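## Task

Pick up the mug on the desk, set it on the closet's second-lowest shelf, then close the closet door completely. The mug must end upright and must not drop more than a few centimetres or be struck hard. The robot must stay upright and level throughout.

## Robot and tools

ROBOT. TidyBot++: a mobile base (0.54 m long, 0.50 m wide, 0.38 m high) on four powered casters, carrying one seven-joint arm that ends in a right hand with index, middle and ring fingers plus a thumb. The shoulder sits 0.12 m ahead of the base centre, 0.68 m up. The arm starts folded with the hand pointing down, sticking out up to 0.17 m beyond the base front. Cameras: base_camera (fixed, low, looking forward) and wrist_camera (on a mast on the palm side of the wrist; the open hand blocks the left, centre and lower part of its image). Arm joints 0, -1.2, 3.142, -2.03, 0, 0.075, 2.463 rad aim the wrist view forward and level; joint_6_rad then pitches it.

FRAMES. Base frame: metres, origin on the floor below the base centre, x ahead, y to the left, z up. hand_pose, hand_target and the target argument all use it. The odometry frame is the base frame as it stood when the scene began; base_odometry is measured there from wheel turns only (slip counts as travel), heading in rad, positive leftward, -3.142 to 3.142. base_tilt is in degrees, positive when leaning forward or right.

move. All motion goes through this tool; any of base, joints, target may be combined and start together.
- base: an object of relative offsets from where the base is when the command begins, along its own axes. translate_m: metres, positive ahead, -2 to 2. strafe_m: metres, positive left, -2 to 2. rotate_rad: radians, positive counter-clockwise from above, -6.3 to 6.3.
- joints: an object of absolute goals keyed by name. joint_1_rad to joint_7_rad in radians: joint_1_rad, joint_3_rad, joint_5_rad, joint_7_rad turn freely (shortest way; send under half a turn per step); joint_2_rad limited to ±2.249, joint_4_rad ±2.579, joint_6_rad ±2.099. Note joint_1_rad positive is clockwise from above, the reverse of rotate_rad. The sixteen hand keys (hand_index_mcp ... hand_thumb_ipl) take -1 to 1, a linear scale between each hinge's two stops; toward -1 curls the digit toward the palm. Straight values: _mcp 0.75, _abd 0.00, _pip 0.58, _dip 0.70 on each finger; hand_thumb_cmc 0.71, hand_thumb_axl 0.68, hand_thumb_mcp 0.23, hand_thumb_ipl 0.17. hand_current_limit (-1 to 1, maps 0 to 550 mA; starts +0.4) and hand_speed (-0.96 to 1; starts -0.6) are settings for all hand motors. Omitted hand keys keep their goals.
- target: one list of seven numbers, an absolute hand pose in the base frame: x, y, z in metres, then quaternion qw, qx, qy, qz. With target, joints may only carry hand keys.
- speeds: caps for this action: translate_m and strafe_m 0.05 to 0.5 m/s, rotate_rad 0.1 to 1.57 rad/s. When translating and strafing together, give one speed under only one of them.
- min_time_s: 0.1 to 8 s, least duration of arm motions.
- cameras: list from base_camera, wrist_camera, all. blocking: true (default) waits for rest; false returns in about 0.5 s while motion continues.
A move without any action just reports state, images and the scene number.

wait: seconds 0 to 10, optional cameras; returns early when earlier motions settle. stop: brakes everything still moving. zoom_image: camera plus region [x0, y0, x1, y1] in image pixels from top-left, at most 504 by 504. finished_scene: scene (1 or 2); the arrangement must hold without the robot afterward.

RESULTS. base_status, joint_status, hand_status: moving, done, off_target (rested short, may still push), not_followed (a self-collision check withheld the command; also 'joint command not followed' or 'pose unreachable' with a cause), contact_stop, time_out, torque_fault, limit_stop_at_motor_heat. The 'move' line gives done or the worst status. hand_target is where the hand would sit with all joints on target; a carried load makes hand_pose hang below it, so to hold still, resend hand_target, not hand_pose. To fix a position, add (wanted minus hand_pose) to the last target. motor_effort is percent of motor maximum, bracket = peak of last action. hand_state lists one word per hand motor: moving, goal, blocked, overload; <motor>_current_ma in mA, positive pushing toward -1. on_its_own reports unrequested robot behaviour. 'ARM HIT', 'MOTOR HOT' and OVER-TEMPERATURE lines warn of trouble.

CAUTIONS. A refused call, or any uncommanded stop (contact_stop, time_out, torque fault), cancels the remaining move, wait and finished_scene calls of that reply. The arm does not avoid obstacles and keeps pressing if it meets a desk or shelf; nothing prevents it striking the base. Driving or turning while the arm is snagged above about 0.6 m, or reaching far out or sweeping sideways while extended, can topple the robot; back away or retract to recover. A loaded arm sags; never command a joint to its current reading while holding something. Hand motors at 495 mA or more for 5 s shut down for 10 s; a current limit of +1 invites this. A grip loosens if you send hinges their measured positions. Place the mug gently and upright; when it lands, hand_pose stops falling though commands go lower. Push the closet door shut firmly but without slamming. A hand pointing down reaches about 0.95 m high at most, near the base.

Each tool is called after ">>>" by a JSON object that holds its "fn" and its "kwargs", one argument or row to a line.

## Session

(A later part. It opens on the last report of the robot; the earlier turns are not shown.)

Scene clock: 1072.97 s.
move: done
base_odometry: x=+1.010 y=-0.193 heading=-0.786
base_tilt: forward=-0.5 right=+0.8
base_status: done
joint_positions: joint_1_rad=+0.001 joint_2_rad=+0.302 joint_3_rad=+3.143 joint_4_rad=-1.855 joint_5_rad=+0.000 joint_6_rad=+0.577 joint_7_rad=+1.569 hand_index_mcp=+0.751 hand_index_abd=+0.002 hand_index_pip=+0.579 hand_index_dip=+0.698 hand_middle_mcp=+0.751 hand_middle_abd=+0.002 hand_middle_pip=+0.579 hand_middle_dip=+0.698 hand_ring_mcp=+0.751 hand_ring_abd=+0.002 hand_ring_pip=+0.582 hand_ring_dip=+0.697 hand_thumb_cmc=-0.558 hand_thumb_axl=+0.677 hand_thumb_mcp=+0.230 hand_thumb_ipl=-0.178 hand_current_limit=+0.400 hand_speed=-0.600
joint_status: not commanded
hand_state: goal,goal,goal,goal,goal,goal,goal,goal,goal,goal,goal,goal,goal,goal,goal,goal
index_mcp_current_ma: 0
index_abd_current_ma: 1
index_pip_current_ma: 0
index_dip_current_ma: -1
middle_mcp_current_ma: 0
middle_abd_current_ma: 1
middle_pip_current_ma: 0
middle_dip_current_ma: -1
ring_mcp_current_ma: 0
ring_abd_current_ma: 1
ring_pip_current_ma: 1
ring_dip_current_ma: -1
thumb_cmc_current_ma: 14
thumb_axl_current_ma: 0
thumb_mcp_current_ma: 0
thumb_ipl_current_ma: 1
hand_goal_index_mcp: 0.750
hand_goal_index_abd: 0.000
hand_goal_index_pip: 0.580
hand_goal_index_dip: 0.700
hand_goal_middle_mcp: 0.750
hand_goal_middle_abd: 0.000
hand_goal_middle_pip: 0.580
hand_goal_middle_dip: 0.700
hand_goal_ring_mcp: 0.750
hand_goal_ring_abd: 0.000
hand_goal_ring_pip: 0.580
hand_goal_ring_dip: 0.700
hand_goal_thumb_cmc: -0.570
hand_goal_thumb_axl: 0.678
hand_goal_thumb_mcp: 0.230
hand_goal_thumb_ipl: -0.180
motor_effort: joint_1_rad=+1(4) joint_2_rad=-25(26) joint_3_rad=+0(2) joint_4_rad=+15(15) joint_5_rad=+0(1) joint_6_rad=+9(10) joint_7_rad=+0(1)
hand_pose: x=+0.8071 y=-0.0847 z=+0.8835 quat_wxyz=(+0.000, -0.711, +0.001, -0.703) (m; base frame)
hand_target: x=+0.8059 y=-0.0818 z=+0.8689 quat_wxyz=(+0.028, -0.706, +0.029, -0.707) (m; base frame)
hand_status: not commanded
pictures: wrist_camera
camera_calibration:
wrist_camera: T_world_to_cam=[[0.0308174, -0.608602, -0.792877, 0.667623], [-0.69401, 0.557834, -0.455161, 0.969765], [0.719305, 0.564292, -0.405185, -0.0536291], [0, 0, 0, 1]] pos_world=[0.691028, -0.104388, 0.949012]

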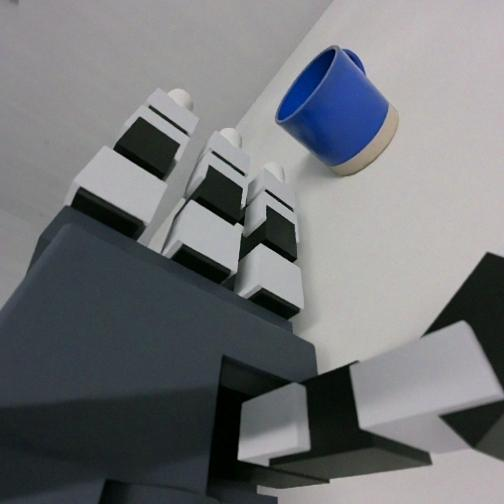

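>>> {"fn": "move", "kwargs": {
  "joints": {"joint_1_rad":0,"joint_2_rad":0.34,"joint_3_rad":3.142,"joint_4_rad":-1.95,"joint_5_rad":0,"joint_6_rad":0.72,"joint_7_rad":1.49},
  "min_time_s": 2,
  "cameras": ["wrist_camera"]
}}

>>> {"fn": "zoom_image", "kwargs": {
  "camera": "wrist_camera",
  "region": [224, 0, 504, 280]
}}

Scene clock: 1095.73 s.
move: done
base_odometry: x=+1.010 y=-0.193 heading=-0.786
base_tilt: forward=-0.4 right=+0.8
base_status: not commanded
joint_positions: joint_1_rad=+0.001 joint_2_rad=+0.325 joint_3_rad=+3.143 joint_4_rad=-1.925 joint_5_rad=+0.000 joint_6_rad=+0.670 joint_7_rad=+1.569 hand_index_mcp=+0.751 hand_index_abd=+0.002 hand_index_pip=+0.579 hand_index_dip=+0.698 hand_middle_mcp=+0.751 hand_middle_abd=+0.002 hand_middle_pip=+0.579 hand_middle_dip=+0.698 hand_ring_mcp=+0.751 hand_ring_abd=+0.002 hand_ring_pip=+0.582 hand_ring_dip=+0.697 hand_thumb_cmc=-0.558 hand_thumb_axl=+0.677 hand_thumb_mcp=+0.230 hand_thumb_ipl=-0.178 hand_current_limit=+0.400 hand_speed=-0.600
joint_status: all done
hand_state: goal,goal,goal,goal,goal,goal,goal,goal,goal,goal,goal,goal,goal,goal,goal,goal
index_mcp_current_ma: 0
index_abd_current_ma: 1
index_pip_current_ma: 0
index_dip_current_ma: -1
middle_mcp_current_ma: 0
middle_abd_current_ma: 1
middle_pip_current_ma: 0
middle_dip_current_ma: -1
ring_mcp_current_ma: 0
ring_abd_current_ma: 1
ring_pip_current_ma: 1
ring_dip_current_ma: -1
thumb_cmc_current_ma: 14
thumb_axl_current_ma: 0
thumb_mcp_current_ma: 0
thumb_ipl_current_ma: 1
hand_goal_index_mcp: 0.750
hand_goal_index_abd: 0.000
hand_goal_index_pip: 0.580
hand_goal_index_dip: 0.700
hand_goal_middle_mcp: 0.750
hand_goal_middle_abd: 0.000
hand_goal_middle_pip: 0.580
hand_goal_middle_dip: 0.700
hand_goal_ring_mcp: 0.750
hand_goal_ring_abd: 0.000
hand_goal_ring_pip: 0.580
hand_goal_ring_dip: 0.700
hand_goal_thumb_cmc: -0.570
hand_goal_thumb_axl: 0.678
hand_goal_thumb_mcp: 0.230
hand_goal_thumb_ipl: -0.180
motor_effort: joint_1_rad=+1(2) joint_2_rad=-25(27) joint_3_rad=+0(2) joint_4_rad=+14(16) joint_5_rad=+0(1) joint_6_rad=+9(12) joint_7_rad=+0(2)
hand_pose: x=+0.7991 y=-0.0846 z=+0.8571 quat_wxyz=(+0.000, -0.711, +0.001, -0.704) (m; base frame)
hand_target: x=+0.7973 y=-0.0818 z=+0.8422 quat_wxyz=(+0.028, -0.706, +0.029, -0.707) (m; base frame)
hand_status: not commanded
pictures: wrist_camera
camera_calibration:
wrist_camera: T_world_to_cam=[[0.0309314, -0.608603, -0.792872, 0.646776], [-0.693976, 0.557809, -0.455243, 0.952201], [0.719334, 0.564315, -0.405102, -0.0587059], [0, 0, 0, 1]] pos_world=[0.683028, -0.104388, 0.922512]

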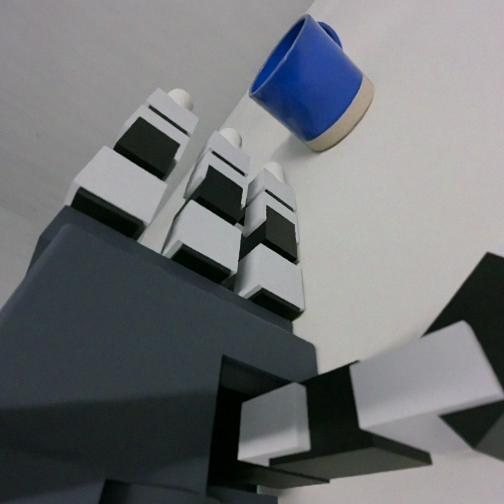

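Scaled by 1.800 from the camera's 504x504 image, which has a finer 720x720 frame.

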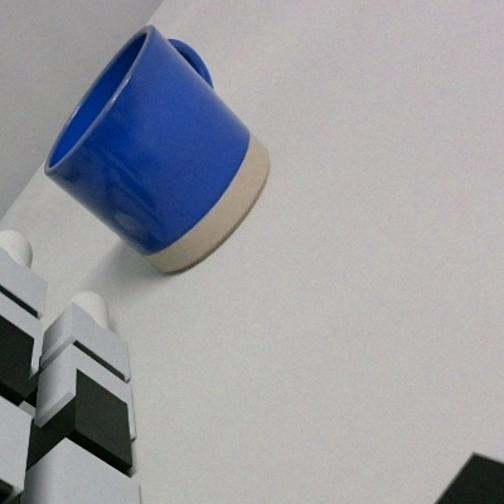

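>>> {"fn": "zoom_image", "kwargs": {
  "camera": "wrist_camera",
  "region": [220, 140, 420, 340]
}}

Scaled by 2.520 from the camera's 504x504 image, which has a finer 720x720 frame.

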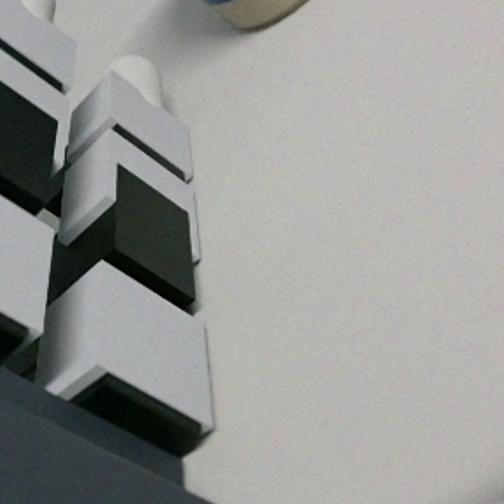

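>>> {"fn": "move", "kwargs": {
  "joints": {"joint_1_rad":0,"joint_2_rad":0.32,"joint_3_rad":3.142,"joint_4_rad":-1.9,"joint_5_rad":0,"joint_6_rad":0.64,"joint_7_rad":1.49},
  "min_time_s": 2
}}

>>> {"fn": "move", "kwargs": {
  "base": {"strafe_m":-0.01,"translate_m":0.1},
  "speeds": {"translate_m":0.08},
  "cameras": ["wrist_camera"]
}}

>>> {"fn": "zoom_image", "kwargs": {
  "camera": "wrist_camera",
  "region": [224, 0, 504, 280]
}}

Scene clock: 1133.67 s.
move: done
base_odometry: x=+1.010 y=-0.193 heading=-0.786
base_tilt: forward=-0.4 right=+0.8
base_status: not commanded
joint_positions: joint_1_rad=+0.001 joint_2_rad=+0.325 joint_3_rad=+3.143 joint_4_rad=-1.924 joint_5_rad=+0.000 joint_6_rad=+0.670 joint_7_rad=+1.569 hand_index_mcp=+0.751 hand_index_abd=+0.002 hand_index_pip=+0.579 hand_index_dip=+0.698 hand_middle_mcp=+0.751 hand_middle_abd=+0.002 hand_middle_pip=+0.579 hand_middle_dip=+0.698 hand_ring_mcp=+0.751 hand_ring_abd=+0.002 hand_ring_pip=+0.582 hand_ring_dip=+0.697 hand_thumb_cmc=-0.558 hand_thumb_axl=+0.677 hand_thumb_mcp=+0.230 hand_thumb_ipl=-0.178 hand_current_limit=+0.400 hand_speed=-0.600
joint_status: all done
hand_state: goal,goal,goal,goal,goal,goal,goal,goal,goal,goal,goal,goal,goal,goal,goal,goal
index_mcp_current_ma: 0
index_abd_current_ma: 1
index_pip_current_ma: 0
index_dip_current_ma: -1
middle_mcp_current_ma: 0
middle_abd_current_ma: 1
middle_pip_current_ma: 0
middle_dip_current_ma: -1
ring_mcp_current_ma: 0
ring_abd_current_ma: 1
ring_pip_current_ma: 1
ring_dip_current_ma: -1
thumb_cmc_current_ma: 14
thumb_axl_current_ma: 0
thumb_mcp_current_ma: 0
thumb_ipl_current_ma: 1
hand_goal_index_mcp: 0.750
hand_goal_index_abd: 0.000
hand_goal_index_pip: 0.580
hand_goal_index_dip: 0.700
hand_goal_middle_mcp: 0.750
hand_goal_middle_abd: 0.000
hand_goal_middle_pip: 0.580
hand_goal_middle_dip: 0.700
hand_goal_ring_mcp: 0.750
hand_goal_ring_abd: 0.000
hand_goal_ring_pip: 0.580
hand_goal_ring_dip: 0.700
hand_goal_thumb_cmc: -0.570
hand_goal_thumb_axl: 0.678
hand_goal_thumb_mcp: 0.230
hand_goal_thumb_ipl: -0.180
motor_effort: joint_1_rad=+1(2) joint_2_rad=-25(26) joint_3_rad=+0(2) joint_4_rad=+14(16) joint_5_rad=+0(1) joint_6_rad=+9(10) joint_7_rad=+0(1)
hand_pose: x=+0.7994 y=-0.0846 z=+0.8578 quat_wxyz=(+0.000, -0.710, +0.001, -0.704) (m; base frame)
hand_target: x=+0.8029 y=-0.0818 z=+0.8589 quat_wxyz=(+0.028, -0.710, +0.029, -0.703) (m; base frame)
hand_status: not commanded
pictures: none

Scene clock: 1135.43 s.
move: done
base_odometry: x=+1.074 y=-0.271 heading=-0.786
base_tilt: forward=-0.4 right=+0.8
base_status: done
joint_positions: joint_1_rad=+0.001 joint_2_rad=+0.325 joint_3_rad=+3.143 joint_4_rad=-1.921 joint_5_rad=+0.000 joint_6_rad=+0.670 joint_7_rad=+1.569 hand_index_mcp=+0.751 hand_index_abd=+0.003 hand_index_pip=+0.579 hand_index_dip=+0.698 hand_middle_mcp=+0.751 hand_middle_abd=+0.002 hand_middle_pip=+0.579 hand_middle_dip=+0.698 hand_ring_mcp=+0.751 hand_ring_abd=+0.002 hand_ring_pip=+0.582 hand_ring_dip=+0.697 hand_thumb_cmc=-0.558 hand_thumb_axl=+0.677 hand_thumb_mcp=+0.230 hand_thumb_ipl=-0.178 hand_current_limit=+0.400 hand_speed=-0.600
joint_status: not commanded
hand_state: goal,goal,goal,goal,goal,goal,goal,goal,goal,goal,goal,goal,goal,goal,goal,goal
index_mcp_current_ma: 0
index_abd_current_ma: 1
index_pip_current_ma: 0
index_dip_current_ma: -1
middle_mcp_current_ma: 0
middle_abd_current_ma: 1
middle_pip_current_ma: 0
middle_dip_current_ma: -1
ring_mcp_current_ma: 0
ring_abd_current_ma: 1
ring_pip_current_ma: 1
ring_dip_current_ma: -1
thumb_cmc_current_ma: 14
thumb_axl_current_ma: 0
thumb_mcp_current_ma: 0
thumb_ipl_current_ma: 1
hand_goal_index_mcp: 0.750
hand_goal_index_abd: 0.000
hand_goal_index_pip: 0.580
hand_goal_index_dip: 0.700
hand_goal_middle_mcp: 0.750
hand_goal_middle_abd: 0.000
hand_goal_middle_pip: 0.580
hand_goal_middle_dip: 0.700
hand_goal_ring_mcp: 0.750
hand_goal_ring_abd: 0.000
hand_goal_ring_pip: 0.580
hand_goal_ring_dip: 0.700
hand_goal_thumb_cmc: -0.570
hand_goal_thumb_axl: 0.678
hand_goal_thumb_mcp: 0.230
hand_goal_thumb_ipl: -0.180
motor_effort: joint_1_rad=+1(2) joint_2_rad=-25(28) joint_3_rad=+0(1) joint_4_rad=+14(15) joint_5_rad=+0(1) joint_6_rad=+9(10) joint_7_rad=+0(1)
hand_pose: x=+0.7999 y=-0.0846 z=+0.8591 quat_wxyz=(+0.000, -0.709, +0.001, -0.705) (m; base frame)
hand_target: x=+0.8029 y=-0.0818 z=+0.8589 quat_wxyz=(+0.028, -0.710, +0.029, -0.703) (m; base frame)
hand_status: not commanded
pictures: wrist_camera
camera_calibration:
wrist_camera: T_world_to_cam=[[0.0340176, -0.608582, -0.792761, 0.645826], [-0.692197, 0.557822, -0.457928, 0.954617], [0.720906, 0.564325, -0.402283, -0.0621631], [0, 0, 0, 1]] pos_world=[0.683627, -0.104388, 0.924124]

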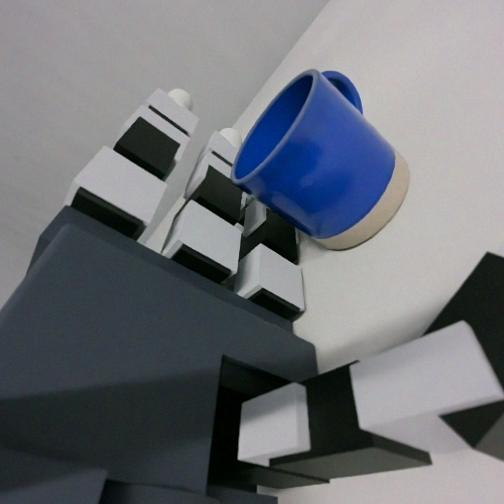

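Scaled by 1.800 from the camera's 504x504 image, which has a finer 720x720 frame.

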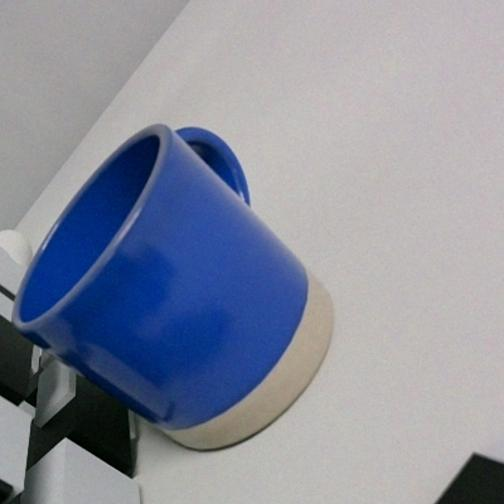

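>>> {"fn": "move", "kwargs": {
  "joints": {"joint_1_rad":0,"joint_2_rad":0.31,"joint_3_rad":3.142,"joint_4_rad":-1.85,"joint_5_rad":0,"joint_6_rad":0.59,"joint_7_rad":1.49},
  "min_time_s": 2
}}

>>> {"fn": "move", "kwargs": {
  "base": {"translate_m":0.05},
  "speeds": {"translate_m":0.05},
  "cameras": ["wrist_camera"]
}}

>>> {"fn": "zoom_image", "kwargs": {
  "camera": "wrist_camera",
  "region": [180, 80, 500, 400]
}}

Scene clock: 1176.47 s.
move: done
base_odometry: x=+1.074 y=-0.271 heading=-0.786
base_tilt: forward=-0.4 right=+0.8
base_status: not commanded
joint_positions: joint_1_rad=+0.001 joint_2_rad=+0.325 joint_3_rad=+3.143 joint_4_rad=-1.875 joint_5_rad=+0.000 joint_6_rad=+0.644 joint_7_rad=+1.569 hand_index_mcp=+0.751 hand_index_abd=+0.003 hand_index_pip=+0.579 hand_index_dip=+0.698 hand_middle_mcp=+0.751 hand_middle_abd=+0.002 hand_middle_pip=+0.579 hand_middle_dip=+0.698 hand_ring_mcp=+0.751 hand_ring_abd=+0.002 hand_ring_pip=+0.582 hand_ring_dip=+0.697 hand_thumb_cmc=-0.558 hand_thumb_axl=+0.677 hand_thumb_mcp=+0.230 hand_thumb_ipl=-0.178 hand_current_limit=+0.400 hand_speed=-0.600
joint_status: all done
hand_state: goal,goal,goal,goal,goal,goal,goal,goal,goal,goal,goal,goal,goal,goal,goal,goal
index_mcp_current_ma: 0
index_abd_current_ma: 1
index_pip_current_ma: 0
index_dip_current_ma: -1
middle_mcp_current_ma: 0
middle_abd_current_ma: 1
middle_pip_current_ma: 0
middle_dip_current_ma: -1
ring_mcp_current_ma: 0
ring_abd_current_ma: 1
ring_pip_current_ma: 1
ring_dip_current_ma: -1
thumb_cmc_current_ma: 14
thumb_axl_current_ma: 0
thumb_mcp_current_ma: 0
thumb_ipl_current_ma: 1
hand_goal_index_mcp: 0.750
hand_goal_index_abd: 0.000
hand_goal_index_pip: 0.580
hand_goal_index_dip: 0.700
hand_goal_middle_mcp: 0.750
hand_goal_middle_abd: 0.000
hand_goal_middle_pip: 0.580
hand_goal_middle_dip: 0.700
hand_goal_ring_mcp: 0.750
hand_goal_ring_abd: 0.000
hand_goal_ring_pip: 0.580
hand_goal_ring_dip: 0.700
hand_goal_thumb_cmc: -0.570
hand_goal_thumb_axl: 0.678
hand_goal_thumb_mcp: 0.230
hand_goal_thumb_ipl: -0.180
motor_effort: joint_1_rad=+1(2) joint_2_rad=-26(27) joint_3_rad=+0(2) joint_4_rad=+14(15) joint_5_rad=+0(1) joint_6_rad=+9(10) joint_7_rad=+1(1)
hand_pose: x=+0.8092 y=-0.0846 z=+0.8766 quat_wxyz=(+0.000, -0.702, +0.001, -0.712) (m; base frame)
hand_target: x=+0.8102 y=-0.0818 z=+0.8786 quat_wxyz=(+0.028, -0.706, +0.029, -0.707) (m; base frame)
hand_status: not commanded
pictures: none

Scene clock: 1177.93 s.
move: done
base_odometry: x=+1.109 y=-0.307 heading=-0.787
base_tilt: forward=-0.4 right=+0.8
base_status: done
joint_positions: joint_1_rad=+0.001 joint_2_rad=+0.325 joint_3_rad=+3.143 joint_4_rad=-1.873 joint_5_rad=+0.000 joint_6_rad=+0.642 joint_7_rad=+1.569 hand_index_mcp=+0.751 hand_index_abd=+0.003 hand_index_pip=+0.579 hand_index_dip=+0.698 hand_middle_mcp=+0.751 hand_middle_abd=+0.002 hand_middle_pip=+0.579 hand_middle_dip=+0.698 hand_ring_mcp=+0.751 hand_ring_abd=+0.002 hand_ring_pip=+0.582 hand_ring_dip=+0.697 hand_thumb_cmc=-0.558 hand_thumb_axl=+0.677 hand_thumb_mcp=+0.230 hand_thumb_ipl=-0.178 hand_current_limit=+0.400 hand_speed=-0.600
joint_status: not commanded
hand_state: goal,goal,goal,goal,goal,goal,goal,goal,goal,goal,goal,goal,goal,goal,goal,goal
index_mcp_current_ma: 0
index_abd_current_ma: 1
index_pip_current_ma: 0
index_dip_current_ma: -1
middle_mcp_current_ma: 0
middle_abd_current_ma: 1
middle_pip_current_ma: 0
middle_dip_current_ma: -1
ring_mcp_current_ma: 0
ring_abd_current_ma: 1
ring_pip_current_ma: 1
ring_dip_current_ma: -1
thumb_cmc_current_ma: 14
thumb_axl_current_ma: 0
thumb_mcp_current_ma: 0
thumb_ipl_current_ma: 1
hand_goal_index_mcp: 0.750
hand_goal_index_abd: 0.000
hand_goal_index_pip: 0.580
hand_goal_index_dip: 0.700
hand_goal_middle_mcp: 0.750
hand_goal_middle_abd: 0.000
hand_goal_middle_pip: 0.580
hand_goal_middle_dip: 0.700
hand_goal_ring_mcp: 0.750
hand_goal_ring_abd: 0.000
hand_goal_ring_pip: 0.580
hand_goal_ring_dip: 0.700
hand_goal_thumb_cmc: -0.570
hand_goal_thumb_axl: 0.678
hand_goal_thumb_mcp: 0.230
hand_goal_thumb_ipl: -0.180
motor_effort: joint_1_rad=+1(2) joint_2_rad=-25(28) joint_3_rad=+0(1) joint_4_rad=+14(15) joint_5_rad=+0(1) joint_6_rad=+9(10) joint_7_rad=+1(1)
hand_pose: x=+0.8094 y=-0.0846 z=+0.8778 quat_wxyz=(+0.000, -0.702, +0.001, -0.712) (m; base frame)
hand_target: x=+0.8102 y=-0.0818 z=+0.8786 quat_wxyz=(+0.028, -0.706, +0.029, -0.707) (m; base frame)
hand_status: not commanded
pictures: wrist_camera
camera_calibration:
wrist_camera: T_world_to_cam=[[0.0507936, -0.6086, -0.79185, 0.645981], [-0.682336, 0.55782, -0.472498, 0.974549], [0.729272, 0.564308, -0.386936, -0.0816778], [0, 0, 0, 1]] pos_world=[0.691724, -0.104388, 0.940388]

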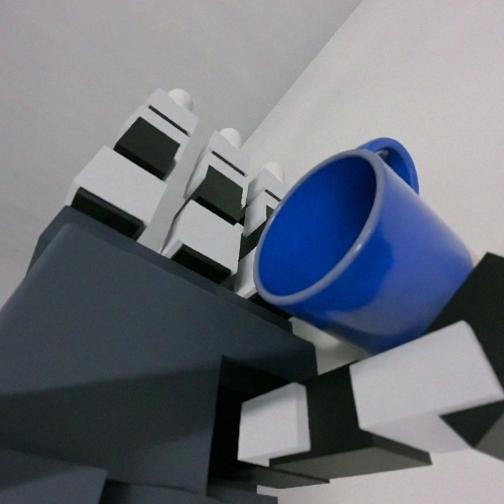

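Scaled by 1.575 from the camera's 504x504 image, which has a finer 720x720 frame.

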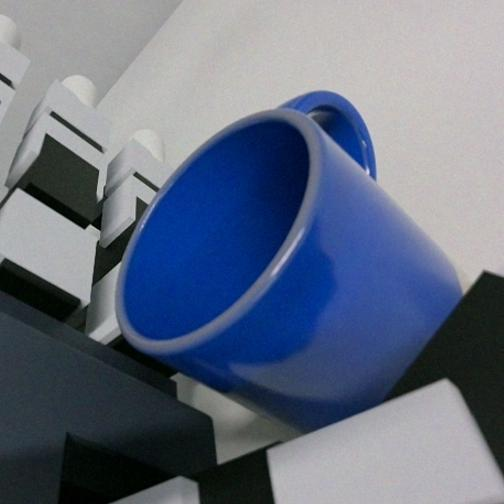

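>>> {"fn": "move", "kwargs": {
  "joints": {"joint_1_rad":0,"joint_2_rad":0.31,"joint_3_rad":3.142,"joint_4_rad":-1.91,"joint_5_rad":0,"joint_6_rad":0.65,"joint_7_rad":1.49},
  "min_time_s": 2
}}

>>> {"fn": "move", "kwargs": {
  "base": {"translate_m":0.012},
  "speeds": {"translate_m":0.05},
  "cameras": ["wrist_camera"]
}}

Scene clock: 1201.60 s.
move: done
base_odometry: x=+1.109 y=-0.307 heading=-0.787
base_tilt: forward=-0.4 right=+0.8
base_status: not commanded
joint_positions: joint_1_rad=+0.001 joint_2_rad=+0.325 joint_3_rad=+3.143 joint_4_rad=-1.885 joint_5_rad=+0.000 joint_6_rad=+0.642 joint_7_rad=+1.569 hand_index_mcp=+0.751 hand_index_abd=+0.003 hand_index_pip=+0.579 hand_index_dip=+0.698 hand_middle_mcp=+0.751 hand_middle_abd=+0.002 hand_middle_pip=+0.579 hand_middle_dip=+0.698 hand_ring_mcp=+0.751 hand_ring_abd=+0.002 hand_ring_pip=+0.582 hand_ring_dip=+0.697 hand_thumb_cmc=-0.558 hand_thumb_axl=+0.677 hand_thumb_mcp=+0.230 hand_thumb_ipl=-0.178 hand_current_limit=+0.400 hand_speed=-0.600
joint_status: all done
hand_state: goal,goal,goal,goal,goal,goal,goal,goal,goal,goal,goal,goal,goal,goal,goal,goal
index_mcp_current_ma: 0
index_abd_current_ma: 1
index_pip_current_ma: 0
index_dip_current_ma: -1
middle_mcp_current_ma: 0
middle_abd_current_ma: 1
middle_pip_current_ma: 0
middle_dip_current_ma: -1
ring_mcp_current_ma: 0
ring_abd_current_ma: 1
ring_pip_current_ma: 1
ring_dip_current_ma: -1
thumb_cmc_current_ma: 14
thumb_axl_current_ma: 0
thumb_mcp_current_ma: 0
thumb_ipl_current_ma: 1
hand_goal_index_mcp: 0.750
hand_goal_index_abd: 0.000
hand_goal_index_pip: 0.580
hand_goal_index_dip: 0.700
hand_goal_middle_mcp: 0.750
hand_goal_middle_abd: 0.000
hand_goal_middle_pip: 0.580
hand_goal_middle_dip: 0.700
hand_goal_ring_mcp: 0.750
hand_goal_ring_abd: 0.000
hand_goal_ring_pip: 0.580
hand_goal_ring_dip: 0.700
hand_goal_thumb_cmc: -0.570
hand_goal_thumb_axl: 0.678
hand_goal_thumb_mcp: 0.230
hand_goal_thumb_ipl: -0.180
motor_effort: joint_1_rad=+1(2) joint_2_rad=-25(27) joint_3_rad=+0(2) joint_4_rad=+14(16) joint_5_rad=+0(1) joint_6_rad=+10(10) joint_7_rad=+1(2)
hand_pose: x=+0.8070 y=-0.0846 z=+0.8711 quat_wxyz=(+0.000, -0.706, +0.001, -0.708) (m; base frame)
hand_target: x=+0.7992 y=-0.0818 z=+0.8632 quat_wxyz=(+0.028, -0.706, +0.029, -0.707) (m; base frame)
hand_status: not commanded
pictures: none

Scene clock: 1202.30 s.
move: done
base_odometry: x=+1.118 y=-0.316 heading=-0.787
base_tilt: forward=-0.4 right=+0.8
base_status: done
joint_positions: joint_1_rad=+0.001 joint_2_rad=+0.324 joint_3_rad=+3.143 joint_4_rad=-1.887 joint_5_rad=+0.000 joint_6_rad=+0.642 joint_7_rad=+1.569 hand_index_mcp=+0.751 hand_index_abd=+0.003 hand_index_pip=+0.579 hand_index_dip=+0.698 hand_middle_mcp=+0.751 hand_middle_abd=+0.002 hand_middle_pip=+0.579 hand_middle_dip=+0.698 hand_ring_mcp=+0.751 hand_ring_abd=+0.002 hand_ring_pip=+0.582 hand_ring_dip=+0.697 hand_thumb_cmc=-0.558 hand_thumb_axl=+0.677 hand_thumb_mcp=+0.230 hand_thumb_ipl=-0.178 hand_current_limit=+0.400 hand_speed=-0.600
joint_status: not commanded
hand_state: goal,goal,goal,goal,goal,goal,goal,goal,goal,goal,goal,goal,goal,goal,goal,goal
index_mcp_current_ma: 0
index_abd_current_ma: 1
index_pip_current_ma: 0
index_dip_current_ma: -1
middle_mcp_current_ma: 0
middle_abd_current_ma: 1
middle_pip_current_ma: 0
middle_dip_current_ma: -1
ring_mcp_current_ma: 0
ring_abd_current_ma: 1
ring_pip_current_ma: 1
ring_dip_current_ma: -1
thumb_cmc_current_ma: 14
thumb_axl_current_ma: 0
thumb_mcp_current_ma: 0
thumb_ipl_current_ma: 1
hand_goal_index_mcp: 0.750
hand_goal_index_abd: 0.000
hand_goal_index_pip: 0.580
hand_goal_index_dip: 0.700
hand_goal_middle_mcp: 0.750
hand_goal_middle_abd: 0.000
hand_goal_middle_pip: 0.580
hand_goal_middle_dip: 0.700
hand_goal_ring_mcp: 0.750
hand_goal_ring_abd: 0.000
hand_goal_ring_pip: 0.580
hand_goal_ring_dip: 0.700
hand_goal_thumb_cmc: -0.570
hand_goal_thumb_axl: 0.678
hand_goal_thumb_mcp: 0.230
hand_goal_thumb_ipl: -0.180
motor_effort: joint_1_rad=+1(2) joint_2_rad=-25(29) joint_3_rad=+0(1) joint_4_rad=+14(15) joint_5_rad=+0(1) joint_6_rad=+9(10) joint_7_rad=+1(1)
hand_pose: x=+0.8066 y=-0.0847 z=+0.8707 quat_wxyz=(+0.000, -0.706, +0.001, -0.708) (m; base frame)
hand_target: x=+0.7992 y=-0.0818 z=+0.8632 quat_wxyz=(+0.028, -0.706, +0.029, -0.707) (m; base frame)
hand_status: not commanded
pictures: wrist_camera
camera_calibration:
wrist_camera: T_world_to_cam=[[0.0405269, -0.608567, -0.792467, 0.649278], [-0.688388, 0.557851, -0.4636, 0.966382], [0.72421, 0.564313, -0.396322, -0.0701373], [0, 0, 0, 1]] pos_world=[0.689726, -0.104388, 0.934749]

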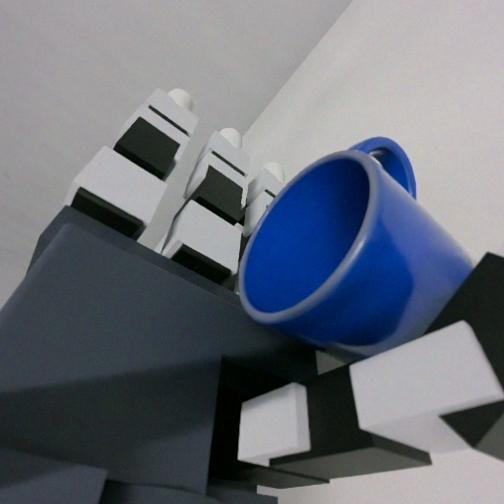

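>>> {"fn": "move", "kwargs": {
  "joints": {"hand_thumb_mcp":-0.05,"hand_thumb_ipl":-0.15}
}}

>>> {"fn": "move", "kwargs": {
  "joints": {"hand_thumb_mcp":-0.11,"hand_thumb_ipl":-0.25},
  "cameras": ["wrist_camera"]
}}

Scene clock: 1259.87 s.
move: done
base_odometry: x=+1.118 y=-0.316 heading=-0.787
base_tilt: forward=-0.4 right=+0.8
base_status: not commanded
joint_positions: joint_1_rad=+0.001 joint_2_rad=+0.324 joint_3_rad=+3.143 joint_4_rad=-1.887 joint_5_rad=+0.000 joint_6_rad=+0.642 joint_7_rad=+1.569 hand_index_mcp=+0.751 hand_index_abd=+0.003 hand_index_pip=+0.579 hand_index_dip=+0.698 hand_middle_mcp=+0.751 hand_middle_abd=+0.002 hand_middle_pip=+0.579 hand_middle_dip=+0.698 hand_ring_mcp=+0.751 hand_ring_abd=+0.002 hand_ring_pip=+0.582 hand_ring_dip=+0.697 hand_thumb_cmc=-0.558 hand_thumb_axl=+0.678 hand_thumb_mcp=-0.044 hand_thumb_ipl=-0.151 hand_current_limit=+0.400 hand_speed=-0.600
joint_status: all done
hand_state: goal,goal,goal,goal,goal,goal,goal,goal,goal,goal,goal,goal,goal,goal,goal,goal
index_mcp_current_ma: 0
index_abd_current_ma: 1
index_pip_current_ma: 0
index_dip_current_ma: -1
middle_mcp_current_ma: 0
middle_abd_current_ma: 1
middle_pip_current_ma: 0
middle_dip_current_ma: -1
ring_mcp_current_ma: 0
ring_abd_current_ma: 1
ring_pip_current_ma: 1
ring_dip_current_ma: -1
thumb_cmc_current_ma: 14
thumb_axl_current_ma: 0
thumb_mcp_current_ma: 6
thumb_ipl_current_ma: -1
hand_goal_index_mcp: 0.750
hand_goal_index_abd: 0.000
hand_goal_index_pip: 0.580
hand_goal_index_dip: 0.700
hand_goal_middle_mcp: 0.750
hand_goal_middle_abd: 0.000
hand_goal_middle_pip: 0.580
hand_goal_middle_dip: 0.700
hand_goal_ring_mcp: 0.750
hand_goal_ring_abd: 0.000
hand_goal_ring_pip: 0.580
hand_goal_ring_dip: 0.700
hand_goal_thumb_cmc: -0.570
hand_goal_thumb_axl: 0.678
hand_goal_thumb_mcp: -0.050
hand_goal_thumb_ipl: -0.150
motor_effort: joint_1_rad=+0(1) joint_2_rad=-26(26) joint_3_rad=-1(1) joint_4_rad=+15(15) joint_5_rad=+1(1) joint_6_rad=+10(10) joint_7_rad=+1(1)
hand_pose: x=+0.8066 y=-0.0847 z=+0.8707 quat_wxyz=(+0.000, -0.706, +0.001, -0.708) (m; base frame)
hand_target: x=+0.7992 y=-0.0818 z=+0.8632 quat_wxyz=(+0.028, -0.706, +0.029, -0.707) (m; base frame)
hand_status: not commanded
pictures: none

Scene clock: 1260.40 s.
move: done
base_odometry: x=+1.118 y=-0.316 heading=-0.787
base_tilt: forward=-0.4 right=+0.8
base_status: not commanded
joint_positions: joint_1_rad=+0.001 joint_2_rad=+0.324 joint_3_rad=+3.143 joint_4_rad=-1.887 joint_5_rad=+0.000 joint_6_rad=+0.642 joint_7_rad=+1.569 hand_index_mcp=+0.751 hand_index_abd=+0.003 hand_index_pip=+0.579 hand_index_dip=+0.698 hand_middle_mcp=+0.751 hand_middle_abd=+0.002 hand_middle_pip=+0.579 hand_middle_dip=+0.698 hand_ring_mcp=+0.751 hand_ring_abd=+0.002 hand_ring_pip=+0.582 hand_ring_dip=+0.697 hand_thumb_cmc=-0.558 hand_thumb_axl=+0.679 hand_thumb_mcp=-0.104 hand_thumb_ipl=-0.246 hand_current_limit=+0.400 hand_speed=-0.600
joint_status: all done
hand_state: goal,goal,goal,goal,goal,goal,goal,goal,goal,goal,goal,goal,goal,goal,goal,goal
index_mcp_current_ma: 0
index_abd_current_ma: 1
index_pip_current_ma: 0
index_dip_current_ma: -1
middle_mcp_current_ma: 0
middle_abd_current_ma: 1
middle_pip_current_ma: 0
middle_dip_current_ma: -1
ring_mcp_current_ma: 0
ring_abd_current_ma: 1
ring_pip_current_ma: 1
ring_dip_current_ma: -1
thumb_cmc_current_ma: 14
thumb_axl_current_ma: 0
thumb_mcp_current_ma: 6
thumb_ipl_current_ma: 4
hand_goal_index_mcp: 0.750
hand_goal_index_abd: 0.000
hand_goal_index_pip: 0.580
hand_goal_index_dip: 0.700
hand_goal_middle_mcp: 0.750
hand_goal_middle_abd: 0.000
hand_goal_middle_pip: 0.580
hand_goal_middle_dip: 0.700
hand_goal_ring_mcp: 0.750
hand_goal_ring_abd: 0.000
hand_goal_ring_pip: 0.580
hand_goal_ring_dip: 0.700
hand_goal_thumb_cmc: -0.570
hand_goal_thumb_axl: 0.678
hand_goal_thumb_mcp: -0.110
hand_goal_thumb_ipl: -0.250
motor_effort: joint_1_rad=+1(1) joint_2_rad=-26(26) joint_3_rad=-1(1) joint_4_rad=+15(15) joint_5_rad=+0(1) joint_6_rad=+9(10) joint_7_rad=+0(1)
hand_pose: x=+0.8066 y=-0.0847 z=+0.8707 quat_wxyz=(+0.000, -0.706, +0.001, -0.708) (m; base frame)
hand_target: x=+0.7992 y=-0.0818 z=+0.8632 quat_wxyz=(+0.028, -0.706, +0.029, -0.707) (m; base frame)
hand_status: not commanded
pictures: wrist_camera
camera_calibration:
wrist_camera: T_world_to_cam=[[0.0405269, -0.608567, -0.792467, 0.649282], [-0.688388, 0.557851, -0.4636, 0.966313], [0.72421, 0.564313, -0.396322, -0.0700649], [0, 0, 0, 1]] pos_world=[0.689626, -0.104388, 0.934749]

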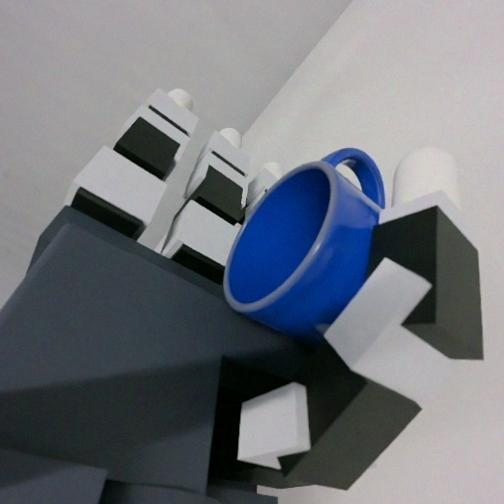

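>>> {"fn": "move", "kwargs": {
  "joints": {"hand_thumb_mcp":-0.16,"hand_thumb_ipl":-0.4},
  "cameras": ["wrist_camera"]
}}

Scene clock: 1268.90 s.
move: off_target
base_odometry: x=+1.118 y=-0.316 heading=-0.787
base_tilt: forward=-0.4 right=+0.8
base_status: not commanded
joint_positions: joint_1_rad=+0.001 joint_2_rad=+0.324 joint_3_rad=+3.143 joint_4_rad=-1.887 joint_5_rad=+0.000 joint_6_rad=+0.642 joint_7_rad=+1.569 hand_index_mcp=+0.751 hand_index_abd=+0.003 hand_index_pip=+0.579 hand_index_dip=+0.698 hand_middle_mcp=+0.751 hand_middle_abd=+0.002 hand_middle_pip=+0.579 hand_middle_dip=+0.698 hand_ring_mcp=+0.751 hand_ring_abd=+0.002 hand_ring_pip=+0.582 hand_ring_dip=+0.697 hand_thumb_cmc=-0.558 hand_thumb_axl=+0.680 hand_thumb_mcp=-0.103 hand_thumb_ipl=-0.319 hand_current_limit=+0.400 hand_speed=-0.600
joint_status: hand_thumb_mcp off_target (ended at -0.103, target -0.160); hand_thumb_ipl off_target (ended at -0.319, target -0.400)
hand_state: goal,goal,goal,goal,goal,goal,goal,goal,goal,goal,goal,goal,goal,goal,blocked,blocked
index_mcp_current_ma: 0
index_abd_current_ma: 1
index_pip_current_ma: 0
index_dip_current_ma: -1
middle_mcp_current_ma: 0
middle_abd_current_ma: 1
middle_pip_current_ma: 0
middle_dip_current_ma: -1
ring_mcp_current_ma: 0
ring_abd_current_ma: 1
ring_pip_current_ma: 1
ring_dip_current_ma: -1
thumb_cmc_current_ma: 14
thumb_axl_current_ma: 1
thumb_mcp_current_ma: 189
thumb_ipl_current_ma: 327
hand_goal_index_mcp: 0.750
hand_goal_index_abd: 0.000
hand_goal_index_pip: 0.580
hand_goal_index_dip: 0.700
hand_goal_middle_mcp: 0.750
hand_goal_middle_abd: 0.000
hand_goal_middle_pip: 0.580
hand_goal_middle_dip: 0.700
hand_goal_ring_mcp: 0.750
hand_goal_ring_abd: 0.000
hand_goal_ring_pip: 0.580
hand_goal_ring_dip: 0.700
hand_goal_thumb_cmc: -0.570
hand_goal_thumb_axl: 0.678
hand_goal_thumb_mcp: -0.160
hand_goal_thumb_ipl: -0.400
motor_effort: joint_1_rad=+1(1) joint_2_rad=-25(26) joint_3_rad=-1(1) joint_4_rad=+13(15) joint_5_rad=+0(1) joint_6_rad=+9(10) joint_7_rad=+0(1)
hand_pose: x=+0.8066 y=-0.0846 z=+0.8707 quat_wxyz=(+0.000, -0.706, +0.001, -0.708) (m; base frame)
hand_target: x=+0.7992 y=-0.0818 z=+0.8632 quat_wxyz=(+0.028, -0.706, +0.029, -0.707) (m; base frame)
hand_status: not commanded
pictures: wrist_camera
camera_calibration:
wrist_camera: T_world_to_cam=[[0.0405269, -0.608567, -0.792467, 0.649278], [-0.688388, 0.557851, -0.4636, 0.966382], [0.72421, 0.564313, -0.396322, -0.0701373], [0, 0, 0, 1]] pos_world=[0.689726, -0.104388, 0.934749]

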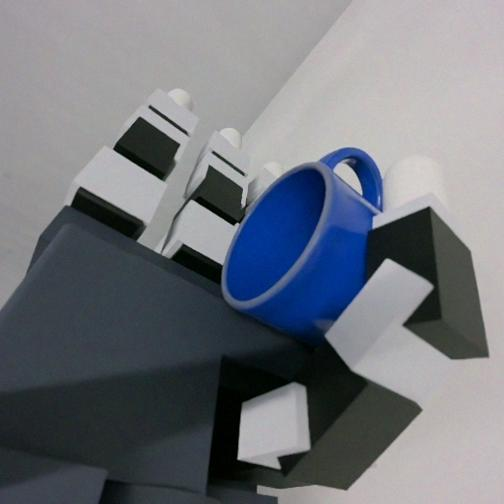

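>>> {"fn": "move", "kwargs": {
  "joints": {"hand_thumb_mcp":-0.2,"hand_thumb_ipl":-0.44}
}}

>>> {"fn": "move", "kwargs": {
  "joints": {"joint_1_rad":0,"joint_2_rad":0.31,"joint_3_rad":3.142,"joint_4_rad":-1.83,"joint_5_rad":0,"joint_6_rad":0.57,"joint_7_rad":1.49},
  "min_time_s": 3,
  "cameras": ["wrist_camera"]
}}

Scene clock: 1277.57 s.
move: off_target
base_odometry: x=+1.118 y=-0.316 heading=-0.787
base_tilt: forward=-0.4 right=+0.8
base_status: not commanded
joint_positions: joint_1_rad=+0.001 joint_2_rad=+0.324 joint_3_rad=+3.143 joint_4_rad=-1.887 joint_5_rad=+0.000 joint_6_rad=+0.642 joint_7_rad=+1.569 hand_index_mcp=+0.751 hand_index_abd=+0.003 hand_index_pip=+0.579 hand_index_dip=+0.698 hand_middle_mcp=+0.751 hand_middle_abd=+0.002 hand_middle_pip=+0.579 hand_middle_dip=+0.698 hand_ring_mcp=+0.751 hand_ring_abd=+0.002 hand_ring_pip=+0.582 hand_ring_dip=+0.697 hand_thumb_cmc=-0.558 hand_thumb_axl=+0.680 hand_thumb_mcp=-0.103 hand_thumb_ipl=-0.322 hand_current_limit=+0.400 hand_speed=-0.600
joint_status: hand_thumb_mcp off_target (ended at -0.103, target -0.200); hand_thumb_ipl off_target (ended at -0.322, target -0.440)
hand_state: goal,goal,goal,goal,goal,goal,goal,goal,goal,goal,goal,goal,goal,goal,blocked,blocked
index_mcp_current_ma: 0
index_abd_current_ma: 1
index_pip_current_ma: 0
index_dip_current_ma: -1
middle_mcp_current_ma: 0
middle_abd_current_ma: 1
middle_pip_current_ma: 0
middle_dip_current_ma: -1
ring_mcp_current_ma: 0
ring_abd_current_ma: 1
ring_pip_current_ma: 1
ring_dip_current_ma: -1
thumb_cmc_current_ma: 14
thumb_axl_current_ma: 1
thumb_mcp_current_ma: 385
thumb_ipl_current_ma: 385
hand_goal_index_mcp: 0.750
hand_goal_index_abd: 0.000
hand_goal_index_pip: 0.580
hand_goal_index_dip: 0.700
hand_goal_middle_mcp: 0.750
hand_goal_middle_abd: 0.000
hand_goal_middle_pip: 0.580
hand_goal_middle_dip: 0.700
hand_goal_ring_mcp: 0.750
hand_goal_ring_abd: 0.000
hand_goal_ring_pip: 0.580
hand_goal_ring_dip: 0.700
hand_goal_thumb_cmc: -0.570
hand_goal_thumb_axl: 0.678
hand_goal_thumb_mcp: -0.200
hand_goal_thumb_ipl: -0.440
motor_effort: joint_1_rad=+0(1) joint_2_rad=-24(25) joint_3_rad=+0(1) joint_4_rad=+13(14) joint_5_rad=-1(1) joint_6_rad=+8(9) joint_7_rad=+0(1)
hand_pose: x=+0.8066 y=-0.0846 z=+0.8707 quat_wxyz=(+0.000, -0.706, +0.001, -0.708) (m; base frame)
hand_target: x=+0.7992 y=-0.0818 z=+0.8632 quat_wxyz=(+0.028, -0.706, +0.029, -0.707) (m; base frame)
hand_status: not commanded
pictures: none

Scene clock: 1280.87 s.
move: done
base_odometry: x=+1.118 y=-0.316 heading=-0.787
base_tilt: forward=-0.4 right=+0.8
base_status: not commanded
joint_positions: joint_1_rad=+0.001 joint_2_rad=+0.324 joint_3_rad=+3.143 joint_4_rad=-1.864 joint_5_rad=+0.000 joint_6_rad=+0.616 joint_7_rad=+1.567 hand_index_mcp=+0.751 hand_index_abd=+0.003 hand_index_pip=+0.579 hand_index_dip=+0.698 hand_middle_mcp=+0.751 hand_middle_abd=+0.002 hand_middle_pip=+0.579 hand_middle_dip=+0.698 hand_ring_mcp=+0.751 hand_ring_abd=+0.002 hand_ring_pip=+0.582 hand_ring_dip=+0.697 hand_thumb_cmc=-0.558 hand_thumb_axl=+0.681 hand_thumb_mcp=-0.103 hand_thumb_ipl=-0.322 hand_current_limit=+0.400 hand_speed=-0.600
joint_status: all done
hand_state: goal,goal,goal,goal,goal,goal,goal,goal,goal,goal,goal,goal,goal,goal,blocked,blocked
index_mcp_current_ma: 0
index_abd_current_ma: 1
index_pip_current_ma: 0
index_dip_current_ma: -1
middle_mcp_current_ma: 0
middle_abd_current_ma: 1
middle_pip_current_ma: 0
middle_dip_current_ma: -1
ring_mcp_current_ma: 0
ring_abd_current_ma: 1
ring_pip_current_ma: 1
ring_dip_current_ma: -1
thumb_cmc_current_ma: 14
thumb_axl_current_ma: 2
thumb_mcp_current_ma: 385
thumb_ipl_current_ma: 385
hand_goal_index_mcp: 0.750
hand_goal_index_abd: 0.000
hand_goal_index_pip: 0.580
hand_goal_index_dip: 0.700
hand_goal_middle_mcp: 0.750
hand_goal_middle_abd: 0.000
hand_goal_middle_pip: 0.580
hand_goal_middle_dip: 0.700
hand_goal_ring_mcp: 0.750
hand_goal_ring_abd: 0.000
hand_goal_ring_pip: 0.580
hand_goal_ring_dip: 0.700
hand_goal_thumb_cmc: -0.570
hand_goal_thumb_axl: 0.678
hand_goal_thumb_mcp: -0.200
hand_goal_thumb_ipl: -0.440
motor_effort: joint_1_rad=+1(2) joint_2_rad=-27(28) joint_3_rad=+0(2) joint_4_rad=+16(16) joint_5_rad=+0(1) joint_6_rad=+11(11) joint_7_rad=+1(1)
hand_pose: x=+0.8106 y=-0.0846 z=+0.8750 quat_wxyz=(+0.001, -0.708, +0.002, -0.706) (m; base frame)
hand_target: x=+0.8136 y=-0.0818 z=+0.8839 quat_wxyz=(+0.028, -0.706, +0.029, -0.707) (m; base frame)
hand_status: not commanded
pictures: wrist_camera
camera_calibration:
wrist_camera: T_world_to_cam=[[0.0374918, -0.606981, -0.793831, 0.656321], [-0.690116, 0.558804, -0.459868, 0.969298], [0.722727, 0.565077, -0.397937, -0.0686369], [0, 0, 0, 1]] pos_world=[0.693927, -0.104488, 0.939444]

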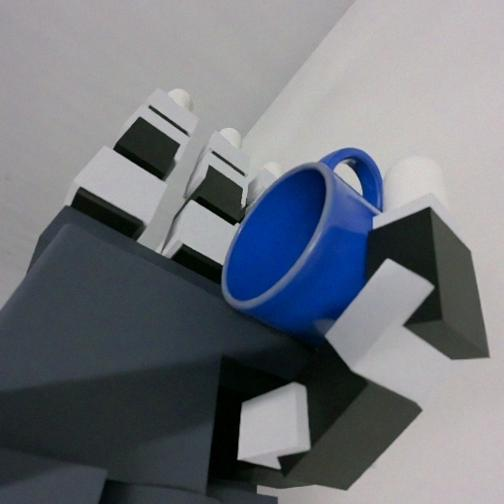

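>>> {"fn": "move", "kwargs": {
  "joints": {"joint_1_rad":0,"joint_2_rad":0.27,"joint_3_rad":3.142,"joint_4_rad":-1.68,"joint_5_rad":0,"joint_6_rad":0.38,"joint_7_rad":1.49},
  "min_time_s": 3,
  "cameras": ["wrist_camera"]
}}

Scene clock: 1294.27 s.
move: done
base_odometry: x=+1.118 y=-0.316 heading=-0.787
base_tilt: forward=-0.5 right=+0.9
base_status: not commanded
joint_positions: joint_1_rad=+0.001 joint_2_rad=+0.315 joint_3_rad=+3.143 joint_4_rad=-1.715 joint_5_rad=+0.000 joint_6_rad=+0.427 joint_7_rad=+1.567 hand_index_mcp=+0.751 hand_index_abd=+0.003 hand_index_pip=+0.579 hand_index_dip=+0.698 hand_middle_mcp=+0.751 hand_middle_abd=+0.002 hand_middle_pip=+0.579 hand_middle_dip=+0.698 hand_ring_mcp=+0.751 hand_ring_abd=+0.002 hand_ring_pip=+0.582 hand_ring_dip=+0.697 hand_thumb_cmc=-0.558 hand_thumb_axl=+0.681 hand_thumb_mcp=-0.103 hand_thumb_ipl=-0.322 hand_current_limit=+0.400 hand_speed=-0.600
joint_status: all done
hand_state: goal,goal,goal,goal,goal,goal,goal,goal,goal,goal,goal,goal,goal,goal,blocked,blocked
index_mcp_current_ma: 0
index_abd_current_ma: 1
index_pip_current_ma: 0
index_dip_current_ma: -1
middle_mcp_current_ma: 0
middle_abd_current_ma: 1
middle_pip_current_ma: 0
middle_dip_current_ma: -1
ring_mcp_current_ma: 0
ring_abd_current_ma: 1
ring_pip_current_ma: 1
ring_dip_current_ma: -1
thumb_cmc_current_ma: 14
thumb_axl_current_ma: 2
thumb_mcp_current_ma: 385
thumb_ipl_current_ma: 385
hand_goal_index_mcp: 0.750
hand_goal_index_abd: 0.000
hand_goal_index_pip: 0.580
hand_goal_index_dip: 0.700
hand_goal_middle_mcp: 0.750
hand_goal_middle_abd: 0.000
hand_goal_middle_pip: 0.580
hand_goal_middle_dip: 0.700
hand_goal_ring_mcp: 0.750
hand_goal_ring_abd: 0.000
hand_goal_ring_pip: 0.580
hand_goal_ring_dip: 0.700
hand_goal_thumb_cmc: -0.570
hand_goal_thumb_axl: 0.678
hand_goal_thumb_mcp: -0.200
hand_goal_thumb_ipl: -0.440
motor_effort: joint_1_rad=+1(2) joint_2_rad=-28(30) joint_3_rad=+0(2) joint_4_rad=+17(18) joint_5_rad=+1(2) joint_6_rad=+11(12) joint_7_rad=+1(1)
hand_pose: x=+0.8316 y=-0.0847 z=+0.9099 quat_wxyz=(+0.001, -0.718, +0.002, -0.696) (m; base frame)
hand_target: x=+0.8247 y=-0.0818 z=+0.9417 quat_wxyz=(+0.028, -0.706, +0.029, -0.707) (m; base frame)
hand_status: not commanded
pictures: wrist_camera
camera_calibration:
wrist_camera: T_world_to_cam=[[0.0132276, -0.606903, -0.794666, 0.704186], [-0.703815, 0.558867, -0.438534, 0.991902], [0.71026, 0.565098, -0.419755, -0.0396037], [0, 0, 0, 1]] pos_world=[0.71693, -0.104589, 0.977952]

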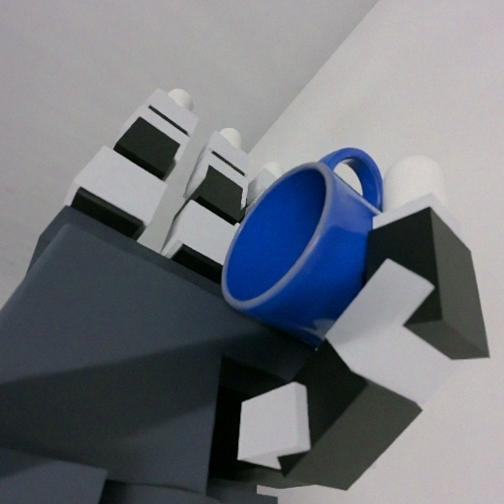

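>>> {"fn": "move", "kwargs": {
  "base": {"translate_m":-1.05},
  "speeds": {"translate_m":0.2},
  "cameras": ["wrist_camera"]
}}

>>> {"fn": "move", "kwargs": {
  "base": {"strafe_m":-0.65},
  "speeds": {"strafe_m":0.2},
  "cameras": ["all"]
}}

Scene clock: 1333.80 s.
move: done
base_odometry: x=+0.376 y=+0.428 heading=-0.787
base_tilt: forward=-0.5 right=+0.9
base_status: done
joint_positions: joint_1_rad=+0.000 joint_2_rad=+0.298 joint_3_rad=+3.143 joint_4_rad=-1.709 joint_5_rad=+0.000 joint_6_rad=+0.422 joint_7_rad=+1.567 hand_index_mcp=+0.750 hand_index_abd=+0.003 hand_index_pip=+0.579 hand_index_dip=+0.698 hand_middle_mcp=+0.751 hand_middle_abd=+0.003 hand_middle_pip=+0.579 hand_middle_dip=+0.698 hand_ring_mcp=+0.751 hand_ring_abd=+0.002 hand_ring_pip=+0.582 hand_ring_dip=+0.697 hand_thumb_cmc=-0.558 hand_thumb_axl=+0.681 hand_thumb_mcp=-0.103 hand_thumb_ipl=-0.323 hand_current_limit=+0.400 hand_speed=-0.600
joint_status: not commanded
hand_state: goal,goal,goal,goal,goal,goal,goal,goal,goal,goal,goal,goal,goal,goal,blocked,blocked
index_mcp_current_ma: 0
index_abd_current_ma: 1
index_pip_current_ma: 0
index_dip_current_ma: -1
middle_mcp_current_ma: 0
middle_abd_current_ma: 1
middle_pip_current_ma: 0
middle_dip_current_ma: -1
ring_mcp_current_ma: 0
ring_abd_current_ma: 1
ring_pip_current_ma: 1
ring_dip_current_ma: -1
thumb_cmc_current_ma: 14
thumb_axl_current_ma: 3
thumb_mcp_current_ma: 385
thumb_ipl_current_ma: 385
hand_goal_index_mcp: 0.750
hand_goal_index_abd: 0.000
hand_goal_index_pip: 0.580
hand_goal_index_dip: 0.700
hand_goal_middle_mcp: 0.750
hand_goal_middle_abd: 0.000
hand_goal_middle_pip: 0.580
hand_goal_middle_dip: 0.700
hand_goal_ring_mcp: 0.750
hand_goal_ring_abd: 0.000
hand_goal_ring_pip: 0.580
hand_goal_ring_dip: 0.700
hand_goal_thumb_cmc: -0.570
hand_goal_thumb_axl: 0.678
hand_goal_thumb_mcp: -0.200
hand_goal_thumb_ipl: -0.440
motor_effort: joint_1_rad=+1(3) joint_2_rad=-28(33) joint_3_rad=+0(1) joint_4_rad=+17(18) joint_5_rad=+0(1) joint_6_rad=+11(11) joint_7_rad=+1(1)
hand_pose: x=+0.8283 y=-0.0841 z=+0.9241 quat_wxyz=(+0.001, -0.712, +0.002, -0.702) (m; base frame)
hand_target: x=+0.8247 y=-0.0818 z=+0.9417 quat_wxyz=(+0.028, -0.706, +0.029, -0.707) (m; base frame)
hand_status: not commanded
pictures: wrist_camera
camera_calibration:
wrist_camera: T_world_to_cam=[[0.0283151, -0.606615, -0.794492, 0.703238], [-0.696039, 0.558497, -0.451233, 1.0008], [0.717446, 0.565774, -0.406413, -0.0499567], [0, 0, 0, 1]] pos_world=[0.712526, -0.104086, 0.990008]

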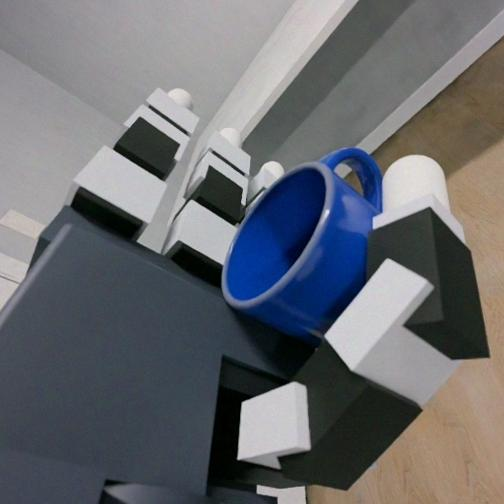

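Scene clock: 1337.87 s.
move: done
base_odometry: x=-0.085 y=-0.031 heading=-0.788
base_tilt: forward=-0.5 right=+0.8
base_status: done
joint_positions: joint_1_rad=+0.003 joint_2_rad=+0.298 joint_3_rad=+3.143 joint_4_rad=-1.709 joint_5_rad=+0.000 joint_6_rad=+0.422 joint_7_rad=+1.567 hand_index_mcp=+0.750 hand_index_abd=+0.003 hand_index_pip=+0.579 hand_index_dip=+0.698 hand_middle_mcp=+0.751 hand_middle_abd=+0.003 hand_middle_pip=+0.579 hand_middle_dip=+0.698 hand_ring_mcp=+0.751 hand_ring_abd=+0.002 hand_ring_pip=+0.582 hand_ring_dip=+0.697 hand_thumb_cmc=-0.558 hand_thumb_axl=+0.681 hand_thumb_mcp=-0.103 hand_thumb_ipl=-0.323 hand_current_limit=+0.400 hand_speed=-0.600
joint_status: not commanded
hand_state: goal,goal,goal,goal,goal,goal,goal,goal,goal,goal,goal,goal,goal,goal,blocked,blocked
index_mcp_current_ma: 0
index_abd_current_ma: 1
index_pip_current_ma: 0
index_dip_current_ma: -1
middle_mcp_current_ma: 0
middle_abd_current_ma: 1
middle_pip_current_ma: 0
middle_dip_current_ma: -1
ring_mcp_current_ma: 0
ring_abd_current_ma: 1
ring_pip_current_ma: 1
ring_dip_current_ma: -1
thumb_cmc_current_ma: 14
thumb_axl_current_ma: 3
thumb_mcp_current_ma: 385
thumb_ipl_current_ma: 385
hand_goal_index_mcp: 0.750
hand_goal_index_abd: 0.000
hand_goal_index_pip: 0.580
hand_goal_index_dip: 0.700
hand_goal_middle_mcp: 0.750
hand_goal_middle_abd: 0.000
hand_goal_middle_pip: 0.580
hand_goal_middle_dip: 0.700
hand_goal_ring_mcp: 0.750
hand_goal_ring_abd: 0.000
hand_goal_ring_pip: 0.580
hand_goal_ring_dip: 0.700
hand_goal_thumb_cmc: -0.570
hand_goal_thumb_axl: 0.678
hand_goal_thumb_mcp: -0.200
hand_goal_thumb_ipl: -0.440
motor_effort: joint_1_rad=+1(5) joint_2_rad=-28(29) joint_3_rad=+0(3) joint_4_rad=+17(17) joint_5_rad=+1(1) joint_6_rad=+11(11) joint_7_rad=+1(1)
hand_pose: x=+0.8281 y=-0.0860 z=+0.9240 quat_wxyz=(+0.000, -0.712, +0.003, -0.702) (m; base frame)
hand_target: x=+0.8247 y=-0.0818 z=+0.9417 quat_wxyz=(+0.028, -0.706, +0.029, -0.707) (m; base frame)
hand_status: not commanded
pictures: base_camera, wrist_camera
camera_calibration:
wrist_camera: T_world_to_cam=[[0.0262342, -0.606677, -0.794516, 0.703689], [-0.694787, 0.560375, -0.450833, 1.00036], [0.718737, 0.563847, -0.40681, -0.0496094], [0, 0, 0, 1]] pos_world=[0.712235, -0.105695, 0.989907]

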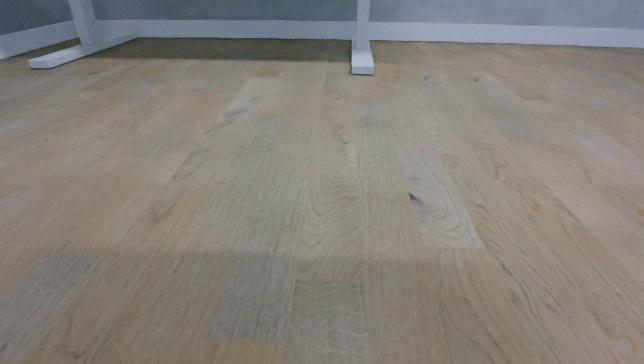

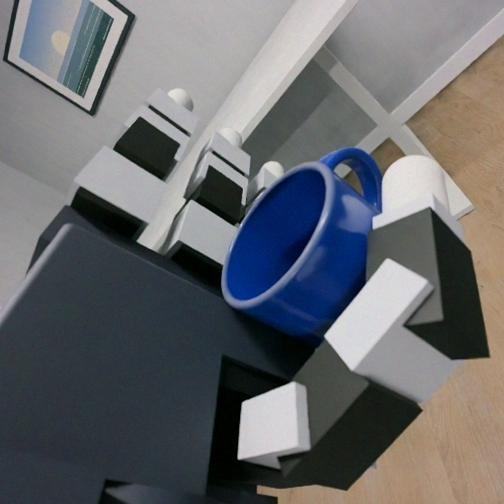

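>>> {"fn": "move", "kwargs": {
  "base": {"rotate_rad":-3.085},
  "speeds": {"rotate_rad":0.5},
  "cameras": ["all"]
}}

Scene clock: 1359.97 s.
move: done
base_odometry: x=-0.085 y=-0.031 heading=+2.411
base_tilt: forward=-0.4 right=+0.8
base_status: done
joint_positions: joint_1_rad=+0.003 joint_2_rad=+0.297 joint_3_rad=+3.145 joint_4_rad=-1.709 joint_5_rad=+0.000 joint_6_rad=+0.421 joint_7_rad=+1.567 hand_index_mcp=+0.750 hand_index_abd=+0.003 hand_index_pip=+0.579 hand_index_dip=+0.698 hand_middle_mcp=+0.750 hand_middle_abd=+0.003 hand_middle_pip=+0.579 hand_middle_dip=+0.698 hand_ring_mcp=+0.751 hand_ring_abd=+0.002 hand_ring_pip=+0.582 hand_ring_dip=+0.697 hand_thumb_cmc=-0.558 hand_thumb_axl=+0.681 hand_thumb_mcp=-0.103 hand_thumb_ipl=-0.323 hand_current_limit=+0.400 hand_speed=-0.600
joint_status: not commanded
hand_state: goal,goal,goal,goal,goal,goal,goal,goal,goal,goal,goal,goal,goal,goal,blocked,blocked
index_mcp_current_ma: 0
index_abd_current_ma: 1
index_pip_current_ma: 0
index_dip_current_ma: -1
middle_mcp_current_ma: 0
middle_abd_current_ma: 1
middle_pip_current_ma: 0
middle_dip_current_ma: -1
ring_mcp_current_ma: 0
ring_abd_current_ma: 1
ring_pip_current_ma: 1
ring_dip_current_ma: -1
thumb_cmc_current_ma: 14
thumb_axl_current_ma: 3
thumb_mcp_current_ma: 385
thumb_ipl_current_ma: 385
hand_goal_index_mcp: 0.750
hand_goal_index_abd: 0.000
hand_goal_index_pip: 0.580
hand_goal_index_dip: 0.700
hand_goal_middle_mcp: 0.750
hand_goal_middle_abd: 0.000
hand_goal_middle_pip: 0.580
hand_goal_middle_dip: 0.700
hand_goal_ring_mcp: 0.750
hand_goal_ring_abd: 0.000
hand_goal_ring_pip: 0.580
hand_goal_ring_dip: 0.700
hand_goal_thumb_cmc: -0.570
hand_goal_thumb_axl: 0.678
hand_goal_thumb_mcp: -0.200
hand_goal_thumb_ipl: -0.440
motor_effort: joint_1_rad=+1(5) joint_2_rad=-28(30) joint_3_rad=+0(3) joint_4_rad=+17(18) joint_5_rad=+0(1) joint_6_rad=+10(11) joint_7_rad=+0(1)
hand_pose: x=+0.8278 y=-0.0881 z=+0.9241 quat_wxyz=(-0.001, -0.712, +0.003, -0.702) (m; base frame)
hand_target: x=+0.8247 y=-0.0818 z=+0.9417 quat_wxyz=(+0.028, -0.706, +0.029, -0.707) (m; base frame)
hand_status: not commanded
pictures: base_camera, wrist_camera
camera_calibration:
wrist_camera: T_world_to_cam=[[0.0242378, -0.607383, -0.794039, 0.70361], [-0.693016, 0.562245, -0.451231, 1.0005], [0.720515, 0.561219, -0.407299, -0.049462], [0, 0, 0, 1]] pos_world=[0.711945, -0.107404, 0.990004]

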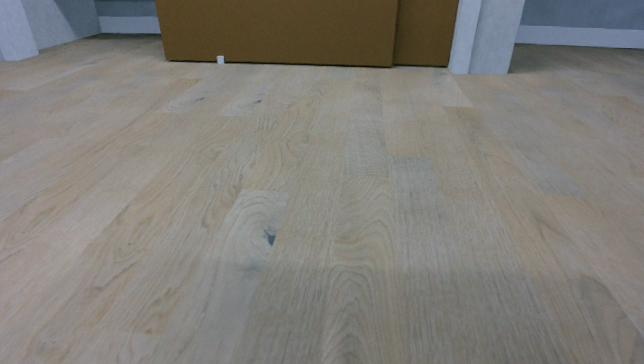

